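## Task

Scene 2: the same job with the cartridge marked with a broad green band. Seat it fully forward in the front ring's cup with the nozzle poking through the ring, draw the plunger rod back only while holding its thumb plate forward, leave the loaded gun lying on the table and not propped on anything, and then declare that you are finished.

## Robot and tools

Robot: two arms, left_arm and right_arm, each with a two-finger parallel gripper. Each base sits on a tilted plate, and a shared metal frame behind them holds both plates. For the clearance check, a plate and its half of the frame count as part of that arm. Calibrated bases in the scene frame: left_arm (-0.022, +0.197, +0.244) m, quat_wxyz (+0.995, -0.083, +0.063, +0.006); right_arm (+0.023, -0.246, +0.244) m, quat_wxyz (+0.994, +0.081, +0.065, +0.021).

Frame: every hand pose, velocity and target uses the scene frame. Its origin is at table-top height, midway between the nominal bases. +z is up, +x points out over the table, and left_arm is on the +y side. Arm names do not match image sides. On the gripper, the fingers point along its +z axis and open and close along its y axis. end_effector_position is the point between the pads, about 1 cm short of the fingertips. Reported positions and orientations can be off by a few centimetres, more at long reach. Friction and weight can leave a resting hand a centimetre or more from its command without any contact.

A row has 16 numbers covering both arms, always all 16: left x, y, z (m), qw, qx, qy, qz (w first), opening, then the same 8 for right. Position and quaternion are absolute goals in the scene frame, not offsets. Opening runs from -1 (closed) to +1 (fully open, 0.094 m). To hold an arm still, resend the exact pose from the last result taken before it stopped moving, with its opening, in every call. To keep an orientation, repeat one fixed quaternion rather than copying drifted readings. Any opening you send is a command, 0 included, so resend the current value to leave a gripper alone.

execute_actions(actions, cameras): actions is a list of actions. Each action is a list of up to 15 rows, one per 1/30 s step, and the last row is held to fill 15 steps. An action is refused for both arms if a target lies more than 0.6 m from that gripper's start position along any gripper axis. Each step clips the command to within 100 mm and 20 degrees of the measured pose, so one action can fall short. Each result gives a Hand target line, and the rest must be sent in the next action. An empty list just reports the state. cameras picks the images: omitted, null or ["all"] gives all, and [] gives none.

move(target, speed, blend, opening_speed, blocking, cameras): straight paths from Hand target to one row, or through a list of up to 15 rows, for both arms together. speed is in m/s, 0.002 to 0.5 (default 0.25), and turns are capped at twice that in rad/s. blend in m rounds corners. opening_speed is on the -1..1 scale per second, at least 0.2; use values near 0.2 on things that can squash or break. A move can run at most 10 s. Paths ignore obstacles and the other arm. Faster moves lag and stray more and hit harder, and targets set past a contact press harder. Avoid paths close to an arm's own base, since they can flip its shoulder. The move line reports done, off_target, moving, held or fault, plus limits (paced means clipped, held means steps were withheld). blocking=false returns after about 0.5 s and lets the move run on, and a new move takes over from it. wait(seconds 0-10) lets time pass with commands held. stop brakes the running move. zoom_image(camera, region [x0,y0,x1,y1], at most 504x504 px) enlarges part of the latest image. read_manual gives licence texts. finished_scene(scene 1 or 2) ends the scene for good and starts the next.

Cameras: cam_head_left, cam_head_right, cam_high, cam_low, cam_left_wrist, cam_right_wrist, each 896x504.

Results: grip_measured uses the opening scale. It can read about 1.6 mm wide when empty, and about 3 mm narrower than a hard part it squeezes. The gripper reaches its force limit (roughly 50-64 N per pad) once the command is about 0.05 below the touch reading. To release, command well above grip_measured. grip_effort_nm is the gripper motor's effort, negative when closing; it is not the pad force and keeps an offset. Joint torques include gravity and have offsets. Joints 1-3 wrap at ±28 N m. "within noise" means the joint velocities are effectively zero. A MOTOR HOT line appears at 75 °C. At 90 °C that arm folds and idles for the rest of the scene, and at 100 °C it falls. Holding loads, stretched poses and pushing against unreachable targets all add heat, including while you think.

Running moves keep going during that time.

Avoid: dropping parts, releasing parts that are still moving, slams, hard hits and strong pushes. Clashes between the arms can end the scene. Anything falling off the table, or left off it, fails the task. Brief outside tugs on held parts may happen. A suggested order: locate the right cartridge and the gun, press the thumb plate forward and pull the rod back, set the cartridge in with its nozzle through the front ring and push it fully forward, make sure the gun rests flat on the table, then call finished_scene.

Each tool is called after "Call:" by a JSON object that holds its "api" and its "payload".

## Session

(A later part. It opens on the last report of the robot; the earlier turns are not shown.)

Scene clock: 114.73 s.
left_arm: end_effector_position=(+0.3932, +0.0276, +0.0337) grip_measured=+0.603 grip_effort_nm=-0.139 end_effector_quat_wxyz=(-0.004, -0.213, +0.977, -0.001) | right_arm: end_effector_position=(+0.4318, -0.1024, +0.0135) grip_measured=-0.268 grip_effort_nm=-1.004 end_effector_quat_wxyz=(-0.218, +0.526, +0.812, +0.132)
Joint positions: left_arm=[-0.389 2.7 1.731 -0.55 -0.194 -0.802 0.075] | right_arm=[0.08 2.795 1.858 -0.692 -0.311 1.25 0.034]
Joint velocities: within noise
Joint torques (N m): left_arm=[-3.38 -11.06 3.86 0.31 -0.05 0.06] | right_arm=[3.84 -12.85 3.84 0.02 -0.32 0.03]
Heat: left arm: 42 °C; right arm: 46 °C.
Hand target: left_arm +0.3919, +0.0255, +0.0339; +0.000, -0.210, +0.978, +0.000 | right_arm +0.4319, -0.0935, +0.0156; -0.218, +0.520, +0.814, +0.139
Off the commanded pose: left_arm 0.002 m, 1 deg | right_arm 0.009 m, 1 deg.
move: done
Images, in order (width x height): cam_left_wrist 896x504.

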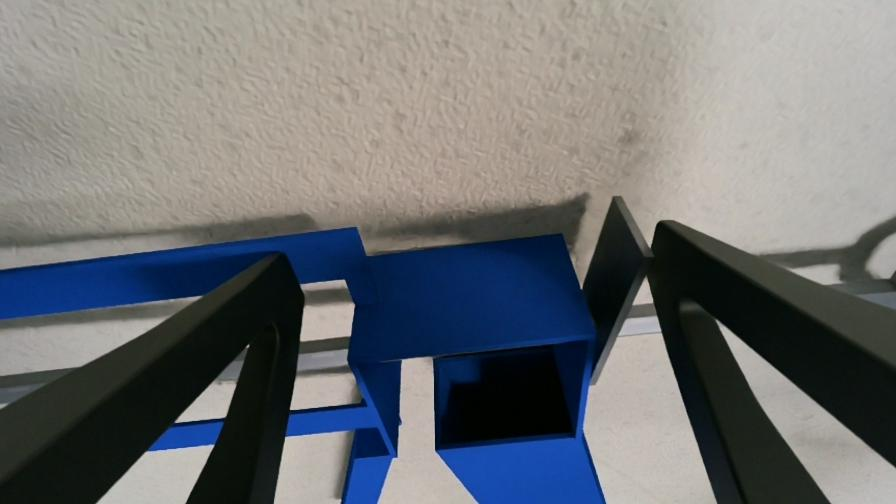

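Call:
{"api": "move", "payload": {"target": [[0.392,0.0255,0.052,0,0.2096,-0.9778,0,0.6,  0.432,-0.0935,0.0155,-0.2180,0.5204,0.8138,0.1394,-0.5],[0.3890,0.0255,0.033,0,0.2096,-0.9778,0,0.6,  0.432,-0.0935,0.0155,-0.2180,0.5204,0.8138,0.1394,-0.5]], "speed": 0.05, "cameras": ["cam_left_wrist"]}}

Scene clock: 118.07 s.
left_arm: end_effector_position=(+0.3908, +0.0283, +0.0326) grip_measured=+0.602 grip_effort_nm=-0.129 end_effector_quat_wxyz=(-0.006, -0.212, +0.977, +0.000) | right_arm: end_effector_position=(+0.4318, -0.1024, +0.0135) grip_measured=-0.268 grip_effort_nm=-1.013 end_effector_quat_wxyz=(-0.218, +0.526, +0.812, +0.132)
Joint positions: left_arm=[-0.389 2.7 1.725 -0.55 -0.194 -0.802 0.075] | right_arm=[0.08 2.795 1.858 -0.692 -0.311 1.25 0.034]
Joint velocities: within noise
Joint torques (N m): left_arm=[-3.66 -11.34 2.96 0.4 -0.07 -0.02] | right_arm=[3.84 -12.88 3.82 0.01 -0.33 0.04]
Heat: left arm: 43 °C; right arm: 46 °C.
Hand target: left_arm +0.3890, +0.0255, +0.0330; +0.000, -0.210, +0.978, +0.000 | right_arm +0.4319, -0.0935, +0.0156; -0.218, +0.520, +0.814, +0.139
Off the commanded pose: left_arm 0.003 m, 1 deg | right_arm 0.009 m, 1 deg.
move: done
Images, in order (width x height): cam_left_wrist 896x504.

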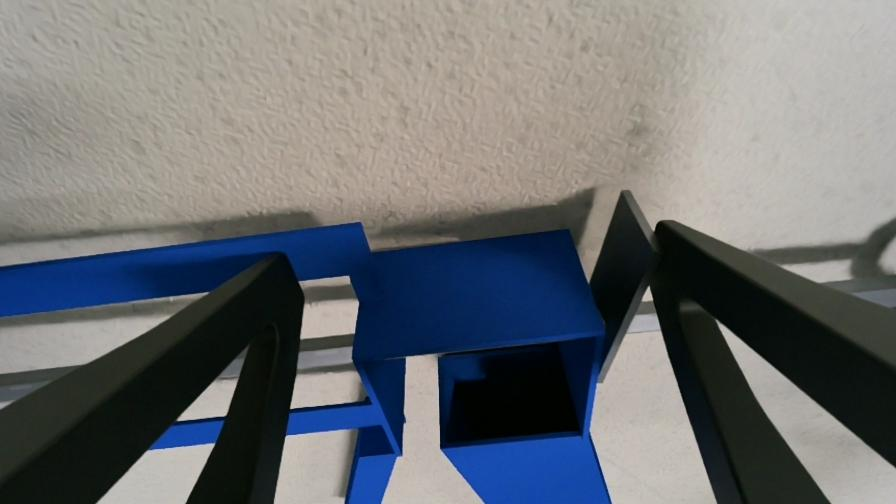

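Call:
{"api": "move", "payload": {"target": [[0.386,0.024,0.065,0,0.2096,-0.9778,0,0.8,  0.432,-0.0935,0.0155,-0.2180,0.5204,0.8138,0.1394,-0.5],[0.3890,0.0245,0.031,0,0.2096,-0.9778,0,0.8,  0.432,-0.0935,0.0155,-0.2180,0.5204,0.8138,0.1394,-0.5]], "speed": 0.08, "cameras": ["cam_left_wrist"]}}

Scene clock: 130.23 s.
left_arm: end_effector_position=(+0.3832, +0.0279, +0.0370) grip_measured=+0.797 grip_effort_nm=0.144 end_effector_quat_wxyz=(-0.008, -0.210, +0.978, +0.002) | right_arm: end_effector_position=(+0.4318, -0.1023, +0.0135) grip_measured=-0.268 grip_effort_nm=-1.009 end_effector_quat_wxyz=(-0.218, +0.526, +0.811, +0.132)
Joint positions: left_arm=[-0.398 2.675 1.684 -0.542 -0.195 -0.809 0.084] | right_arm=[0.08 2.795 1.858 -0.692 -0.311 1.25 0.034]
Joint velocities: within noise
Joint torques (N m): left_arm=[-2.86 -8.88 6.78 0.34 -0.06 0.05] | right_arm=[3.85 -12.89 3.79 0.01 -0.34 0.04]
Heat: left arm: 45 °C; right arm: 46 °C.
Hand target: left_arm +0.3888, +0.0247, +0.0312; +0.000, -0.210, +0.978, +0.000 | right_arm +0.4319, -0.0935, +0.0156; -0.218, +0.520, +0.814, +0.139
Off the commanded pose: left_arm 0.009 m, 1 deg | right_arm 0.009 m, 1 deg.
move: done
Images, in order (width x height): cam_left_wrist 896x504.

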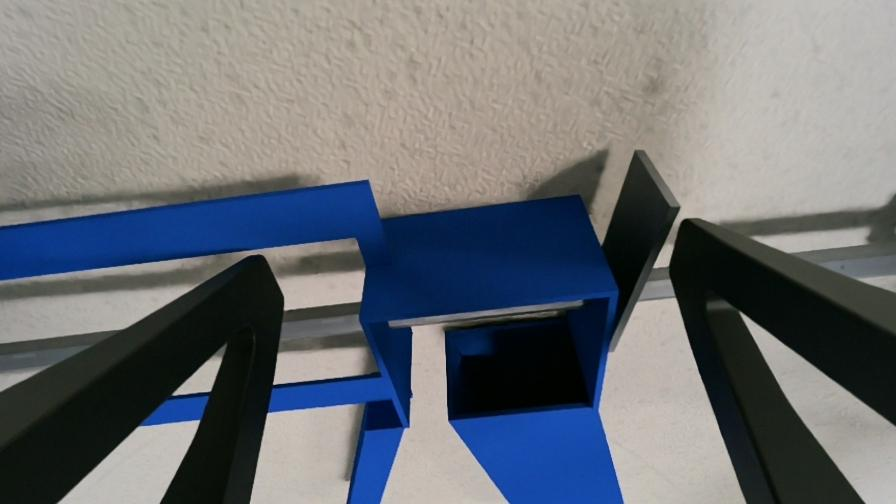

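Call:
{"api": "move", "payload": {"target": [0.3910,0.0150,0.031,0,0.2096,-0.9778,0,0.8,  0.432,-0.0935,0.0155,-0.2180,0.5204,0.8138,0.1394,-0.5], "speed": 0.08, "cameras": ["cam_left_wrist"]}}

Scene clock: 134.53 s.
left_arm: end_effector_position=(+0.3936, +0.0237, +0.0371) grip_measured=+0.797 grip_effort_nm=0.134 end_effector_quat_wxyz=(+0.001, -0.214, +0.977, -0.004) | right_arm: end_effector_position=(+0.4318, -0.1023, +0.0135) grip_measured=-0.268 grip_effort_nm=-1.009 end_effector_quat_wxyz=(-0.218, +0.526, +0.811, +0.132)
Joint positions: left_arm=[-0.398 2.69 1.723 -0.542 -0.195 -0.811 0.084] | right_arm=[0.08 2.795 1.858 -0.692 -0.311 1.25 0.034]
Joint velocities: within noise
Joint torques (N m): left_arm=[-4.52 -8.7 6.98 0.17 -0.05 -0.08] | right_arm=[3.89 -12.89 3.78 0.01 -0.31 0.02]
Heat: left arm: 44 °C; right arm: 46 °C.
Hand target: left_arm +0.3906, +0.0153, +0.0311; +0.000, -0.210, +0.978, +0.000 | right_arm +0.4319, -0.0935, +0.0156; -0.218, +0.520, +0.814, +0.139
Off the commanded pose: left_arm 0.011 m, 1 deg | right_arm 0.009 m, 1 deg.
move: off_target (left_arm)
Images, in order (width x height): cam_left_wrist 896x504.

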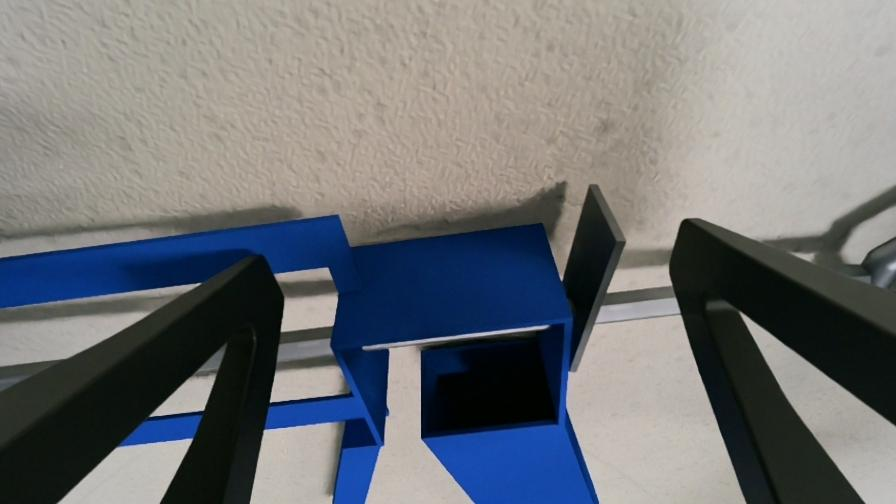

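Call:
{"api": "move", "payload": {"target": [[0.3840,0.0170,0.045,0,0.2096,-0.9778,0,0.8,  0.432,-0.0935,0.0155,-0.2180,0.5204,0.8138,0.1394,-0.5],[0.3850,0.0170,0.032,0,0.2096,-0.9778,0,0.8,  0.432,-0.0935,0.0155,-0.2180,0.5204,0.8138,0.1394,-0.5]], "speed": 0.08, "cameras": ["cam_left_wrist"]}}

Scene clock: 139.03 s.
left_arm: end_effector_position=(+0.3825, +0.0247, +0.0332) grip_measured=+0.797 grip_effort_nm=0.134 end_effector_quat_wxyz=(-0.009, -0.212, +0.977, +0.002) | right_arm: end_effector_position=(+0.4318, -0.1023, +0.0135) grip_measured=-0.268 grip_effort_nm=-1.009 end_effector_quat_wxyz=(-0.218, +0.526, +0.811, +0.132)
Joint positions: left_arm=[-0.403 2.69 1.697 -0.541 -0.195 -0.817 0.084] | right_arm=[0.08 2.795 1.858 -0.692 -0.311 1.25 0.034]
Joint velocities: within noise
Joint torques (N m): left_arm=[-4.21 -10.1 5.34 0.34 -0.04 -0.08] | right_arm=[3.86 -12.85 3.81 0.02 -0.32 0.02]
Heat: left arm: 43 °C; right arm: 46 °C.
Hand target: left_arm +0.3849, +0.0169, +0.0321; +0.000, -0.209, +0.978, +0.000 | right_arm +0.4319, -0.0935, +0.0156; -0.218, +0.520, +0.814, +0.139
Off the commanded pose: left_arm 0.008 m, 1 deg | right_arm 0.009 m, 1 deg.
move: done
Images, in order (width x height): cam_left_wrist 896x504.

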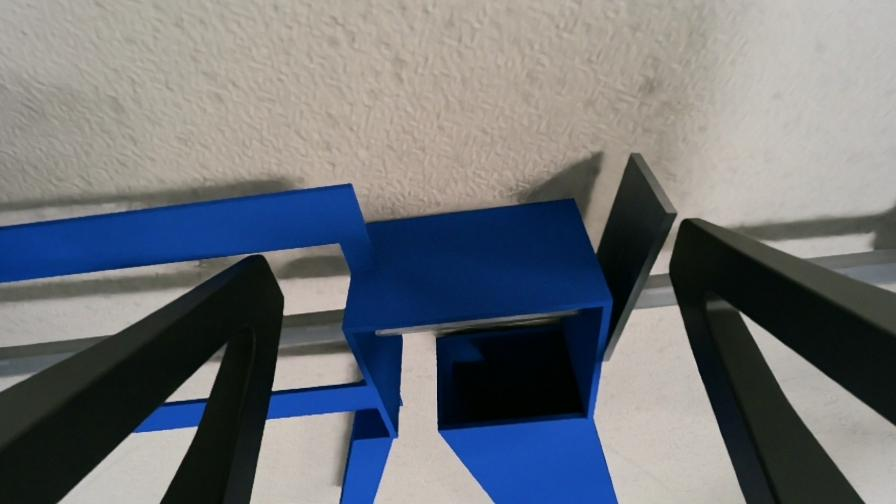

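Call:
{"api": "move", "payload": {"target": [0.3850,0.0170,0.032,0,0.2096,-0.9778,0,0.1,  0.432,-0.0935,0.0155,-0.2180,0.5204,0.8138,0.1394,-0.5], "opening_speed": 0.5, "cameras": ["cam_left_wrist","cam_right_wrist"]}}

Scene clock: 142.67 s.
left_arm: end_effector_position=(+0.3845, +0.0222, +0.0334) grip_measured=+0.150 grip_effort_nm=-0.979 end_effector_quat_wxyz=(-0.005, -0.211, +0.977, -0.001) | right_arm: end_effector_position=(+0.4318, -0.1023, +0.0135) grip_measured=-0.268 grip_effort_nm=-1.009 end_effector_quat_wxyz=(-0.218, +0.526, +0.811, +0.132)
Joint positions: left_arm=[-0.407 2.69 1.697 -0.531 -0.194 -0.817 0.054] | right_arm=[0.08 2.795 1.858 -0.692 -0.311 1.25 0.034]
Joint velocities: within noise
Joint torques (N m): left_arm=[-3.86 -10.11 5.35 0.29 -0.06 -0.05] | right_arm=[3.92 -12.83 3.81 0.01 -0.32 0.04]
Heat: left arm: 42 °C; right arm: 46 °C.
Hand target: left_arm +0.3850, +0.0171, +0.0320; +0.000, -0.210, +0.978, +0.000 | right_arm +0.4319, -0.0935, +0.0156; -0.218, +0.520, +0.814, +0.139
Off the commanded pose: left_arm 0.005 m, 1 deg | right_arm 0.009 m, 1 deg.
move: done
Images, in order (width x height): cam_left_wrist 896x504, cam_right_wrist 896x504.

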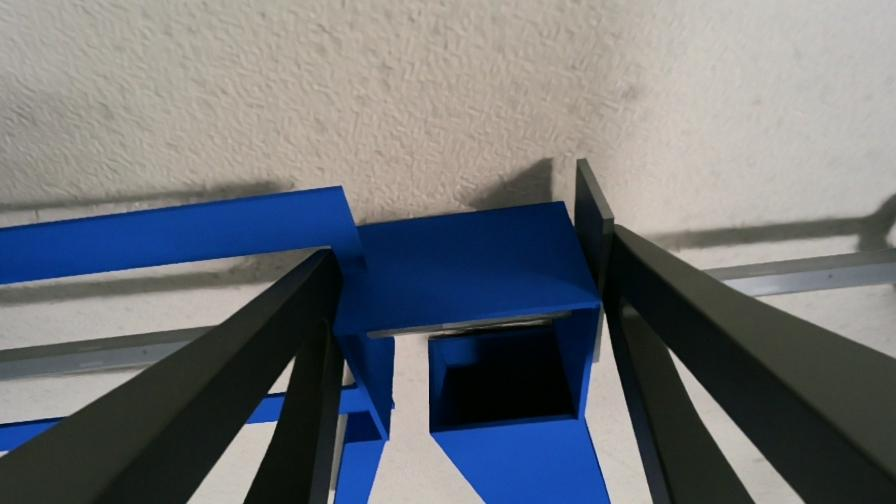

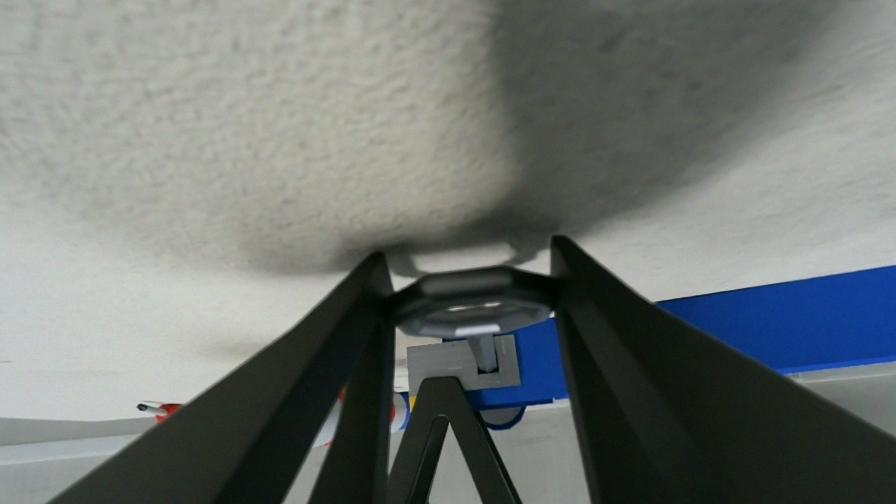

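Call:
{"api": "move", "payload": {"target": [0.3850,0.0170,0.032,0,0.2096,-0.9778,0,0.1,  0.450,-0.130,0.0165,-0.2180,0.5204,0.8138,0.1394,-0.5], "speed": 0.05, "cameras": ["cam_left_wrist","cam_right_wrist"]}}

Scene clock: 146.30 s.
left_arm: end_effector_position=(+0.3865, +0.0175, +0.0340) grip_measured=+0.146 grip_effort_nm=-1.033 end_effector_quat_wxyz=(+0.001, -0.212, +0.977, -0.007) | right_arm: end_effector_position=(+0.4389, -0.1164, +0.0152) grip_measured=-0.268 grip_effort_nm=-1.004 end_effector_quat_wxyz=(-0.230, +0.518, +0.812, +0.141)
Joint positions: left_arm=[-0.413 2.69 1.697 -0.517 -0.191 -0.822 0.054] | right_arm=[0.038 2.819 1.927 -0.763 -0.338 1.188 0.034]
Joint velocities: within noise
Joint torques (N m): left_arm=[-3.37 -10.02 5.56 0.19 -0.12 -0.01] | right_arm=[0.39 -12.82 7.53 -0.39 -0.02 -0.2]
Heat: left arm: 42 °C; right arm: 47 °C.
Hand target: left_arm +0.3850, +0.0170, +0.0320; +0.000, -0.209, +0.978, +0.000 | right_arm +0.4497, -0.1301, +0.0167; -0.217, +0.521, +0.814, +0.140
Off the commanded pose: left_arm 0.003 m, 1 deg | right_arm 0.018 m, 1 deg.
move: off_target (right_arm)
Images, in order (width x height): cam_left_wrist 896x504, cam_right_wrist 896x504.

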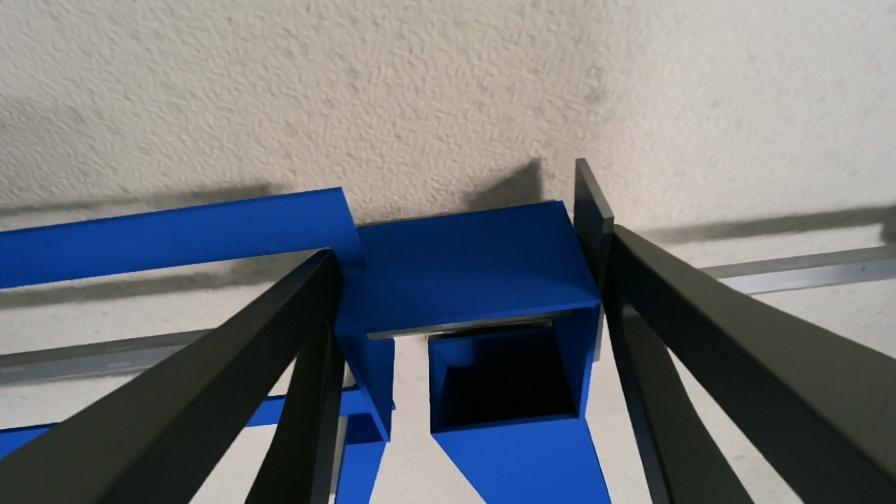

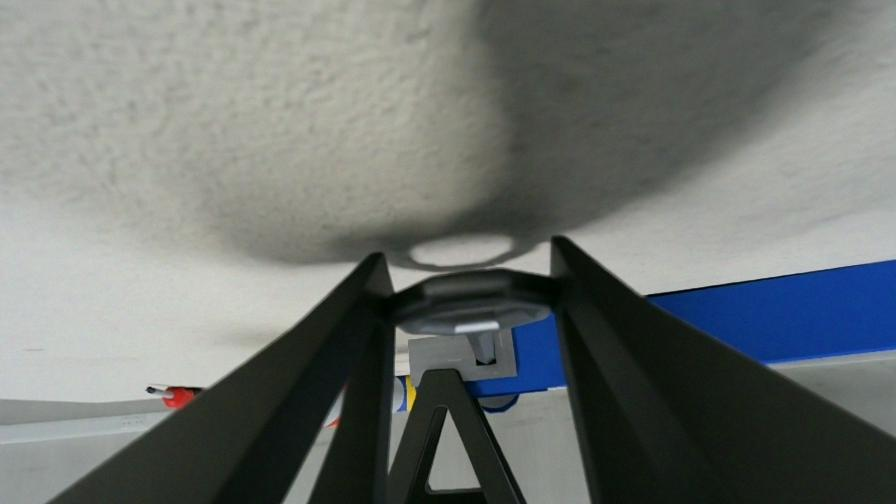

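Call:
{"api": "move", "payload": {"target": [[0.3840,0.0220,0.032,0,0.2096,-0.9778,0,0.1,  0.474,-0.181,0.0175,-0.2180,0.5204,0.8138,0.1394,-0.5]], "speed": 0.06, "cameras": ["cam_left_wrist","cam_right_wrist"]}}

Scene clock: 150.60 s.
left_arm: end_effector_position=(+0.3870, +0.0174, +0.0340) grip_measured=+0.146 grip_effort_nm=-1.028 end_effector_quat_wxyz=(+0.002, -0.212, +0.977, -0.007) | right_arm: end_effector_position=(+0.4618, -0.1640, +0.0141) grip_measured=-0.268 grip_effort_nm=-1.004 end_effector_quat_wxyz=(-0.236, +0.516, +0.811, +0.144)
Joint positions: left_arm=[-0.413 2.69 1.697 -0.515 -0.192 -0.823 0.054] | right_arm=[-0.066 2.9 2.145 -0.944 -0.339 1.074 0.034]
Joint velocities: within noise
Joint torques (N m): left_arm=[-2.59 -10.8 3.88 0.28 -0.1 0.11] | right_arm=[0.42 -13.55 8.35 -0.52 0.07 -0.11]
Heat: left arm: 42 °C; right arm: 48 °C.
Hand target: left_arm +0.3840, +0.0219, +0.0320; +0.000, -0.210, +0.978, +0.000 | right_arm +0.4735, -0.1811, +0.0177; -0.217, +0.521, +0.814, +0.140
Off the commanded pose: left_arm 0.006 m, 1 deg | right_arm 0.021 m, 2 deg.
move: off_target (right_arm)
Images, in order (width x height): cam_left_wrist 896x504, cam_right_wrist 896x504.

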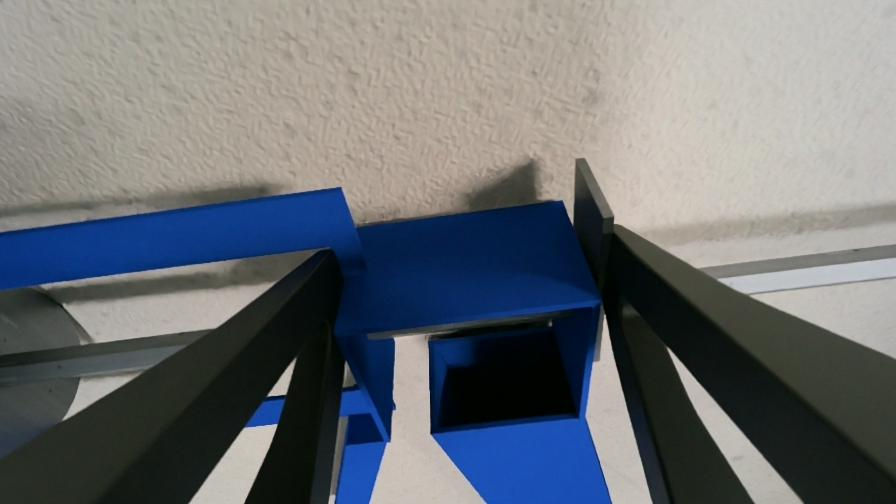

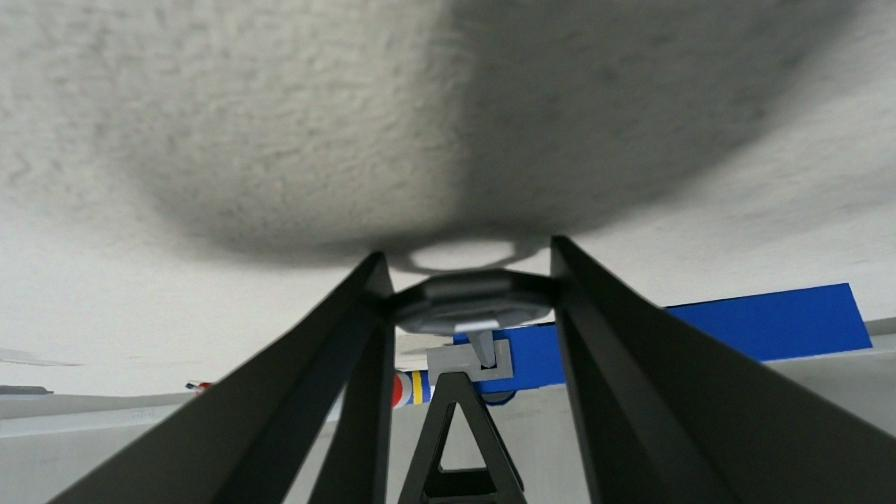

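Call:
{"api": "move", "payload": {"target": [[0.3840,0.0220,0.032,0,0.2096,-0.9778,0,0.1,  0.4965,-0.229,0.0185,-0.2180,0.5204,0.8138,0.1394,-0.5]], "speed": 0.06, "cameras": ["cam_left_wrist","cam_right_wrist"]}}

Scene clock: 154.67 s.
left_arm: end_effector_position=(+0.3885, +0.0164, +0.0343) grip_measured=+0.146 grip_effort_nm=-1.018 end_effector_quat_wxyz=(+0.005, -0.215, +0.977, -0.009) | right_arm: end_effector_position=(+0.4807, -0.2013, +0.0150) grip_measured=-0.268 grip_effort_nm=-1.009 end_effector_quat_wxyz=(-0.248, +0.512, +0.809, +0.146)
Joint positions: left_arm=[-0.415 2.69 1.697 -0.508 -0.193 -0.827 0.054] | right_arm=[-0.141 3.056 2.508 -1.201 -0.34 0.985 0.034]
Joint velocities: within noise
Joint torques (N m): left_arm=[-2.47 -10.84 3.79 0.2 -0.1 0.14] | right_arm=[-0.81 -14.32 9.51 -0.48 0.18 -0.14]
Heat: left arm: 42 °C; right arm: 49 °C.
Hand target: left_arm +0.3841, +0.0219, +0.0320; +0.000, -0.210, +0.978, +0.000 | right_arm +0.4953, -0.2290, +0.0192; -0.216, +0.522, +0.814, +0.140
Off the commanded pose: left_arm 0.008 m, 1 deg | right_arm 0.032 m, 4 deg.
move: off_target (right_arm)
Images, in order (width x height): cam_left_wrist 896x504, cam_right_wrist 896x504.

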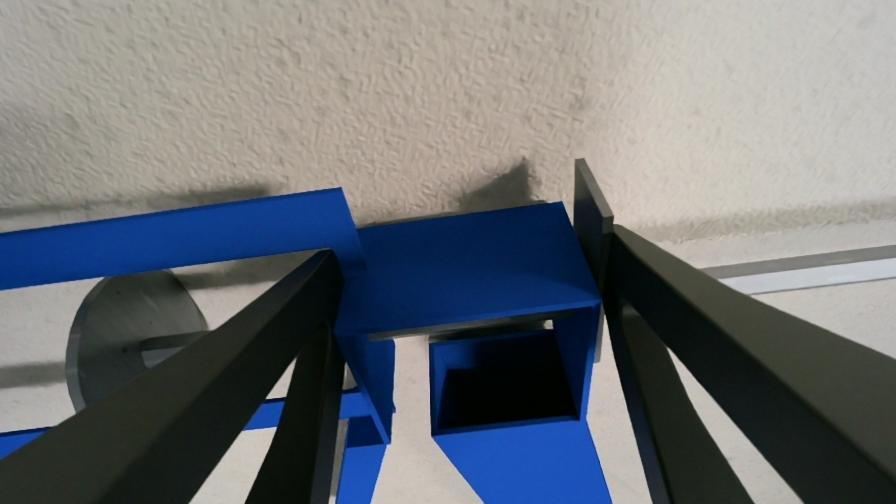

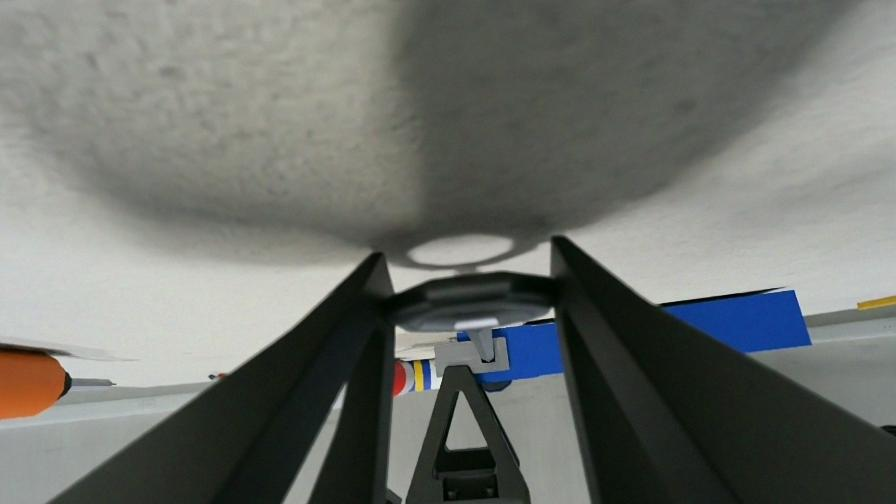

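Call:
{"api": "move", "payload": {"target": [[0.3830,0.0250,0.032,0,0.2096,-0.9778,0,0.1,  0.4965,-0.229,0.0185,-0.1132,0.5345,0.8357,0.0724,-0.5],[0.3830,0.0250,0.032,0,0.2096,-0.9778,0,0.1,  0.5045,-0.248,0.018,-0.04,0.5384,0.8418,0.0256,-0.5]], "speed": 0.06, "blend": 0.01, "cameras": ["cam_left_wrist","cam_right_wrist","cam_low"]}}

Scene clock: 163.80 s.
left_arm: end_effector_position=(+0.3883, +0.0159, +0.0344) grip_measured=+0.146 grip_effort_nm=-1.028 end_effector_quat_wxyz=(+0.005, -0.212, +0.977, -0.009) | right_arm: end_effector_position=(+0.4792, -0.2041, +0.0132) grip_measured=-0.269 grip_effort_nm=-1.009 end_effector_quat_wxyz=(-0.127, +0.532, +0.834, +0.068)
Joint positions: left_arm=[-0.416 2.69 1.697 -0.508 -0.193 -0.823 0.054] | right_arm=[-0.059 2.804 2.025 -0.8 -0.093 1.113 0.034]
Joint velocities: within noise
Joint torques (N m): left_arm=[-1.87 -11.26 2.55 0.3 -0.1 0.18] | right_arm=[0.1 -16.92 4.34 0.48 1.37 -0.17]
Heat: left arm: 42 °C; right arm: 54 °C.
Hand target: left_arm +0.3831, +0.0249, +0.0320; +0.000, -0.210, +0.978, +0.000 | right_arm +0.5028, -0.2478, +0.0216; -0.049, +0.541, +0.839, +0.024
Off the commanded pose: left_arm 0.011 m, 1 deg | right_arm 0.051 m, 11 deg.
move: off_target (left_arm, right_arm)
Images, in order (width x height): cam_low 896x504, cam_left_wrist 896x504, cam_right_wrist 896x504.

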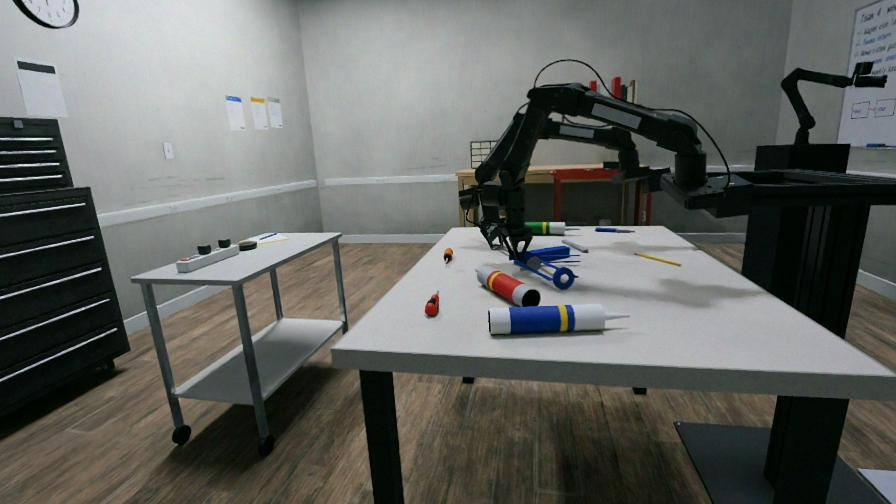

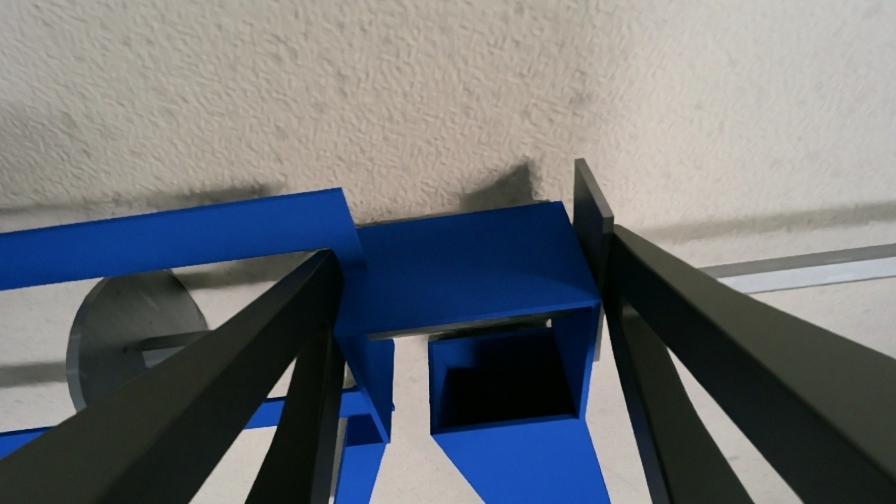

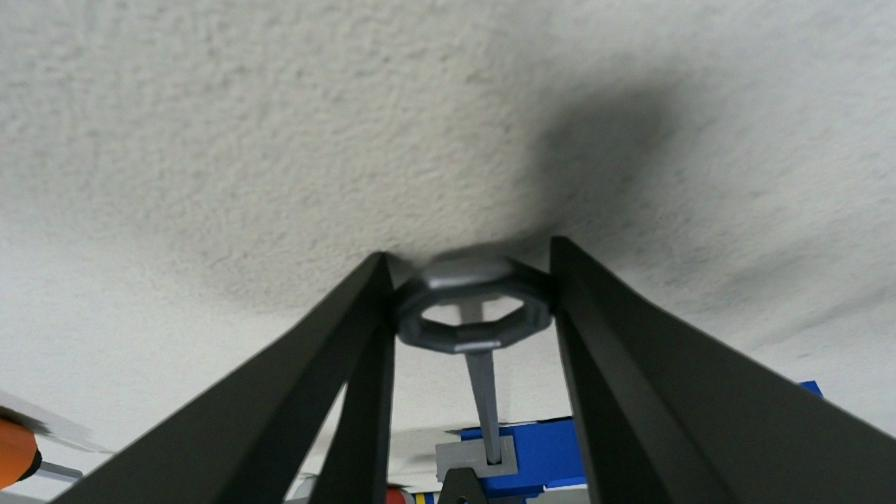

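Call:
{"api": "move", "payload": {"target": [[0.3830,0.0250,0.032,0,0.2096,-0.9778,0,0.1,  0.4965,-0.235,0.034,-0.04,0.5384,0.8418,0.0256,-0.5],[0.3830,0.0250,0.032,0,0.2096,-0.9778,0,0.1,  0.5045,-0.250,0.034,-0.0,0.5388,0.8425,0.0,-0.5]], "speed": 0.06, "blend": 0.01, "cameras": ["cam_left_wrist","cam_right_wrist"]}}

Scene clock: 168.37 s.
left_arm: end_effector_position=(+0.3871, +0.0153, +0.0346) grip_measured=+0.146 grip_effort_nm=-1.023 end_effector_quat_wxyz=(+0.003, -0.206, +0.979, -0.009) | right_arm: end_effector_position=(+0.4757, -0.2058, +0.0153) grip_measured=-0.269 grip_effort_nm=-1.009 end_effector_quat_wxyz=(-0.085, +0.538, +0.838, +0.040)
Joint positions: left_arm=[-0.418 2.69 1.697 -0.512 -0.191 -0.813 0.054] | right_arm=[-0.027 2.743 1.905 -0.699 0 1.153 0.034]
Joint velocities: within noise
Joint torques (N m): left_arm=[-1.74 -11.33 2.44 0.32 -0.09 0.1] | right_arm=[0.23 -18.33 4.68 0.35 1.4 -0.27]
Heat: left arm: 43 °C; right arm: 57 °C.
Hand target: left_arm +0.3830, +0.0249, +0.0320; +0.000, -0.210, +0.978, +0.000 | right_arm +0.5028, -0.2491, +0.0364; -0.007, +0.542, +0.840, -0.001
Off the commanded pose: left_arm 0.011 m, 1 deg | right_arm 0.056 m, 11 deg.
move: off_target (left_arm, right_arm); blend cut to 0.0094 m at target 1
Images, in order (width x height): cam_left_wrist 896x504, cam_right_wrist 896x504.

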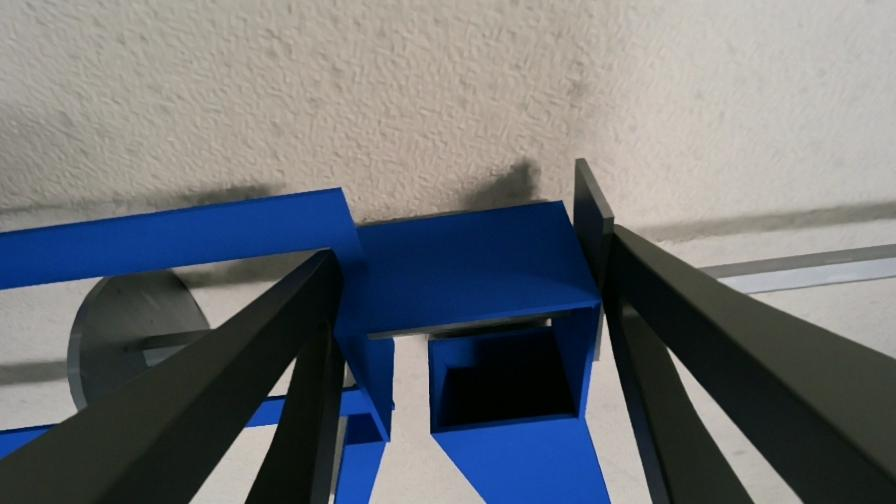

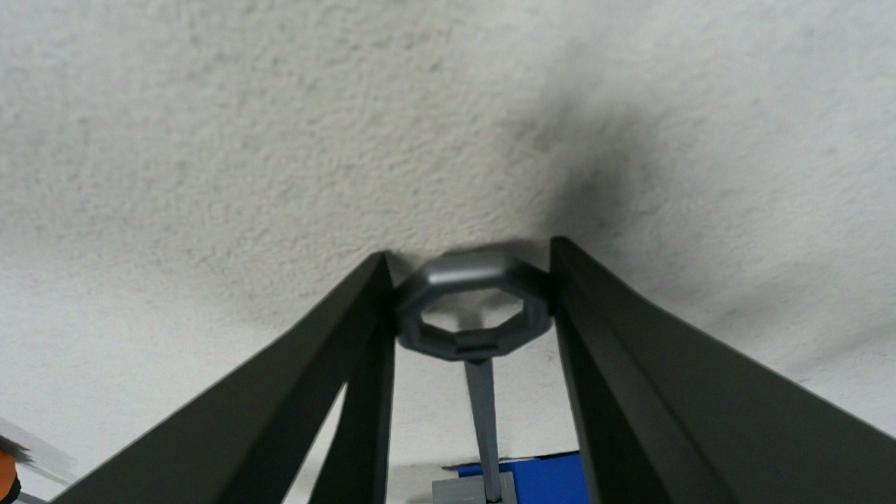

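Call:
{"api": "move", "payload": {"target": [[0.3830,0.0250,0.032,0,0.2096,-0.9778,0,0.1,  0.485,-0.215,0.022,-0.085,0.537,0.837,0.05,-0.5]], "speed": 0.06, "cameras": ["cam_right_wrist","cam_high"]}}

Call:
{"api": "zoom_image", "payload": {"camera": "cam_high", "region": [330, 200, 560, 480]}}

Scene clock: 179.43 s.
left_arm: end_effector_position=(+0.3869, +0.0152, +0.0347) grip_measured=+0.146 grip_effort_nm=-1.023 end_effector_quat_wxyz=(+0.002, -0.206, +0.979, -0.009) | right_arm: end_effector_position=(+0.4755, -0.2027, +0.0168) grip_measured=-0.269 grip_effort_nm=-1.009 end_effector_quat_wxyz=(-0.097, +0.537, +0.836, +0.054)
Joint positions: left_arm=[-0.418 2.69 1.697 -0.513 -0.191 -0.813 0.054] | right_arm=[-0.033 2.743 1.909 -0.707 -0.035 1.147 0.034]
Joint velocities: within noise
Joint torques (N m): left_arm=[-1.87 -11.3 2.51 0.32 -0.09 0.03] | right_arm=[0.83 -13.41 7.34 -0.18 0.07 -0.17]
Heat: left arm: 44 °C; right arm: 63 °C.
Hand target: left_arm +0.3830, +0.0249, +0.0320; +0.000, -0.210, +0.978, +0.000 | right_arm +0.4846, -0.2151, +0.0220; -0.085, +0.538, +0.837, +0.050
Off the commanded pose: left_arm 0.011 m, 1 deg | right_arm 0.016 m, 1 deg.
move: off_target (left_arm, right_arm)
Images, in order (width x height): cam_high 896x504, cam_right_wrist 896x504.

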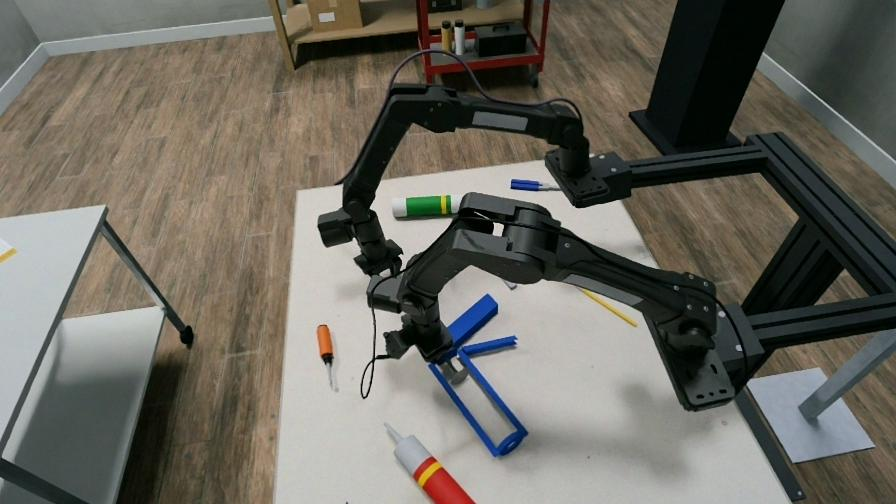

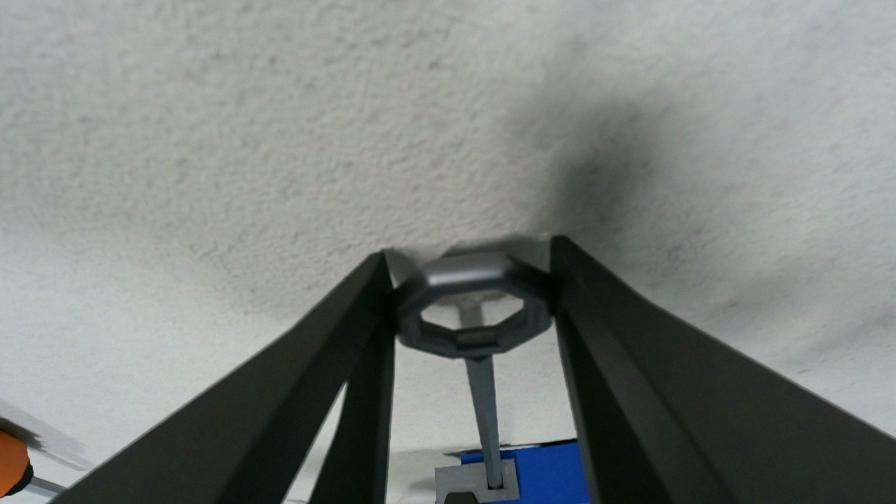

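Scaled by 1.800 from the camera's 896x504 image, which has a finer 1280x720 frame.

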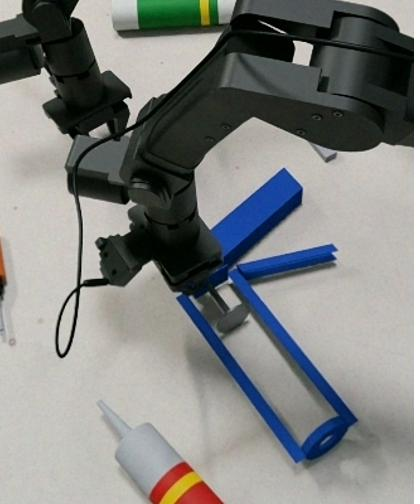

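Call:
{"api": "wait", "payload": {"seconds": 0.1}}

Call:
{"api": "zoom_image", "payload": {"camera": "cam_left_wrist", "region": [0, 180, 400, 504]}}

Call:
{"api": "zoom_image", "payload": {"camera": "cam_high", "region": [400, 300, 520, 420]}}

Scene clock: 192.13 s.
left_arm: end_effector_position=(+0.3869, +0.0152, +0.0347) grip_measured=+0.146 grip_effort_nm=-1.028 end_effector_quat_wxyz=(+0.002, -0.206, +0.979, -0.009) | right_arm: end_effector_position=(+0.4757, -0.2027, +0.0169) grip_measured=-0.269 grip_effort_nm=-1.009 end_effector_quat_wxyz=(-0.097, +0.537, +0.836, +0.054)
Joint positions: left_arm=[-0.418 2.69 1.697 -0.513 -0.191 -0.813 0.054] | right_arm=[-0.033 2.743 1.909 -0.707 -0.036 1.147 0.034]
Joint velocities: within noise
Joint torques (N m): left_arm=[-1.8 -11.29 2.47 0.32 -0.13 0.04] | right_arm=[0.92 -13.39 7.35 -0.19 0.09 -0.17]
Heat: left arm: 45 °C; right arm: 60 °C.
Hand target: left_arm +0.3830, +0.0249, +0.0320; +0.000, -0.210, +0.978, +0.000 | right_arm +0.4848, -0.2150, +0.0221; -0.085, +0.538, +0.837, +0.050
Tool commands: left_gripper/opening=+0.1 right_gripper/opening=-0.5
Off the commanded pose: left_arm 0.011 m, 1 deg | right_arm 0.016 m, 1 deg.
wait: 0.10 s; at rest from the start

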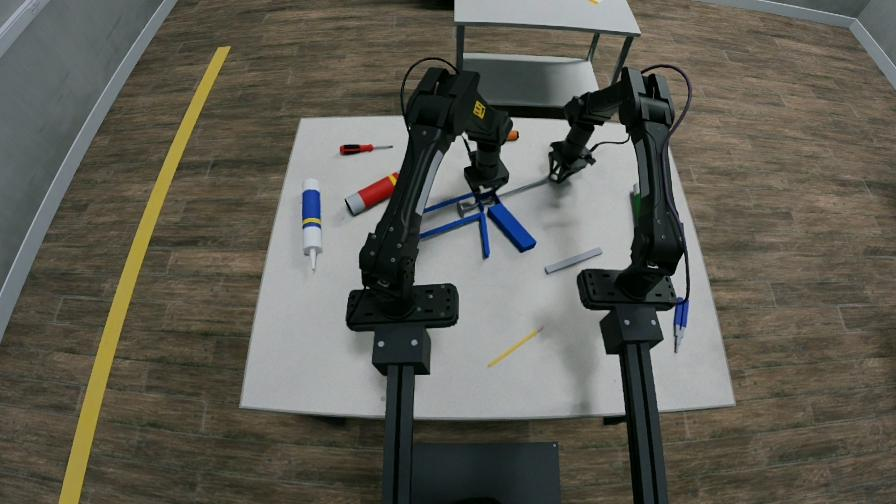

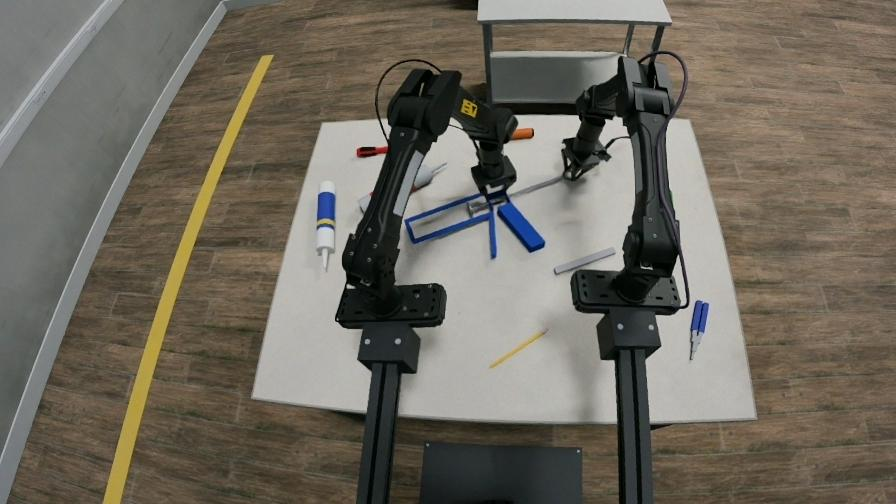

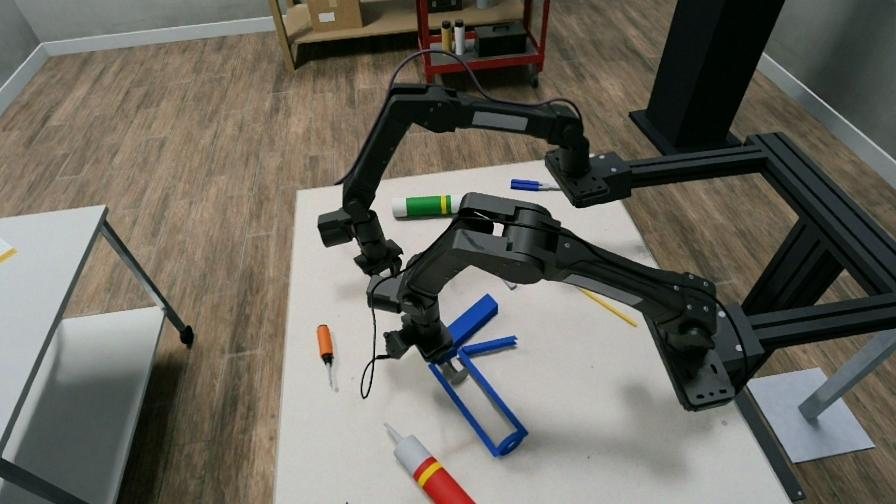

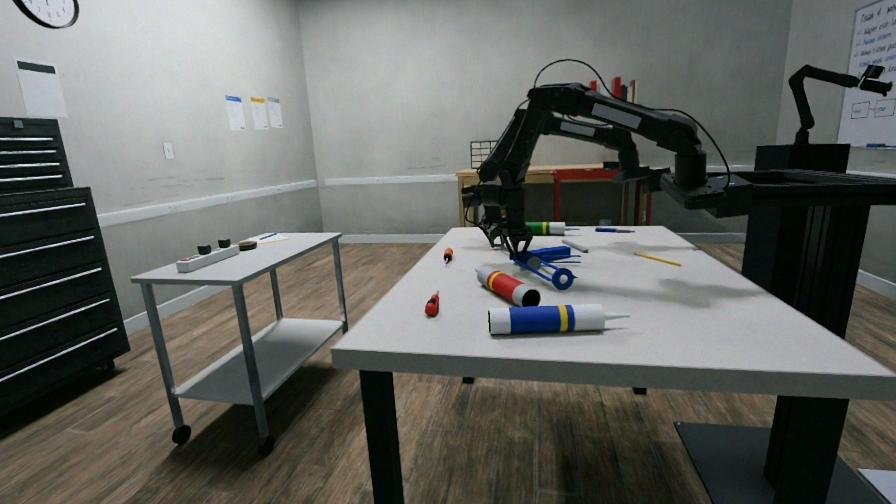

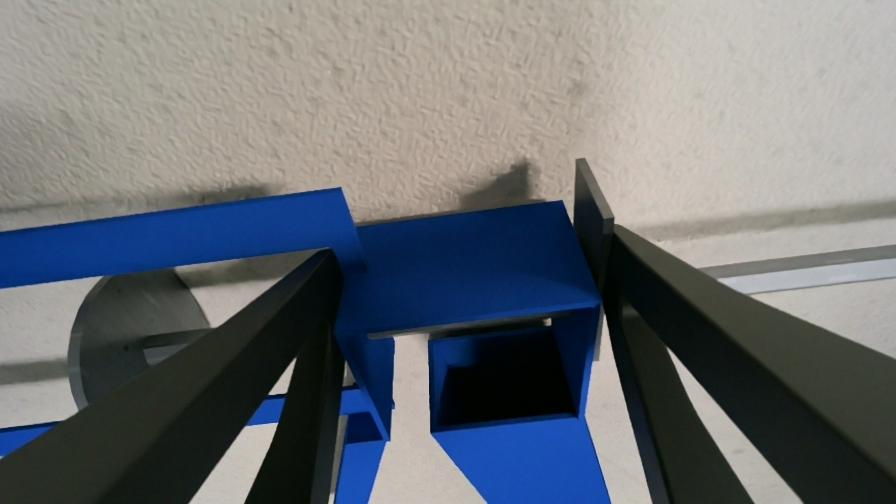

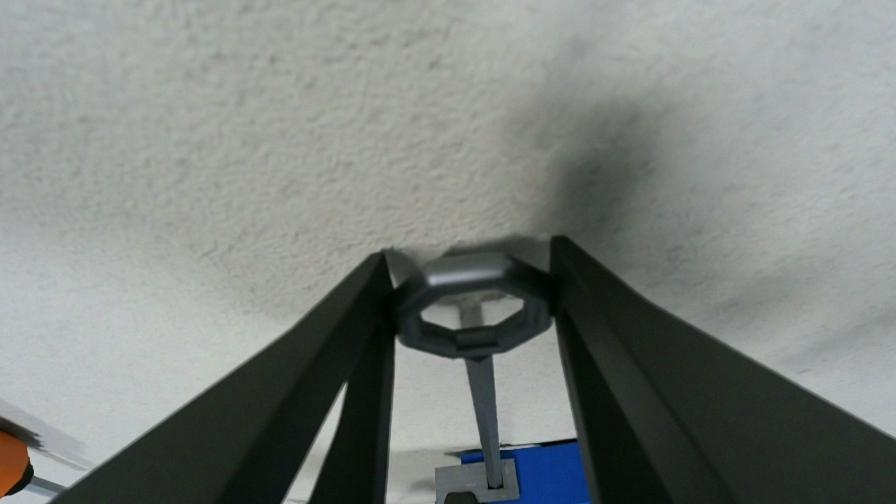

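Scaled by 1.260 from the camera's 896x504 image, which has a finer 1280x720 frame.

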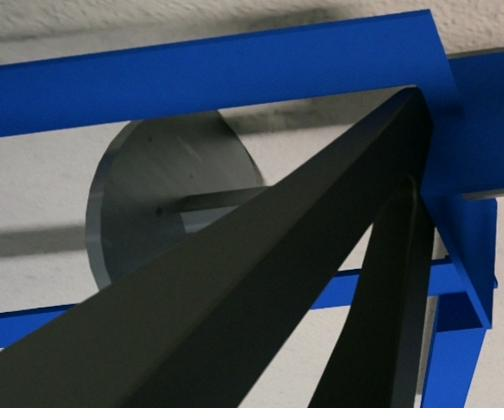

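Scaled by 4.200 from the camera's 896x504 image, which has a finer 1280x720 frame.

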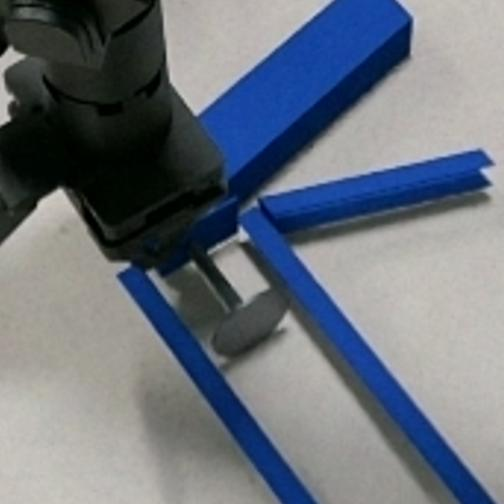

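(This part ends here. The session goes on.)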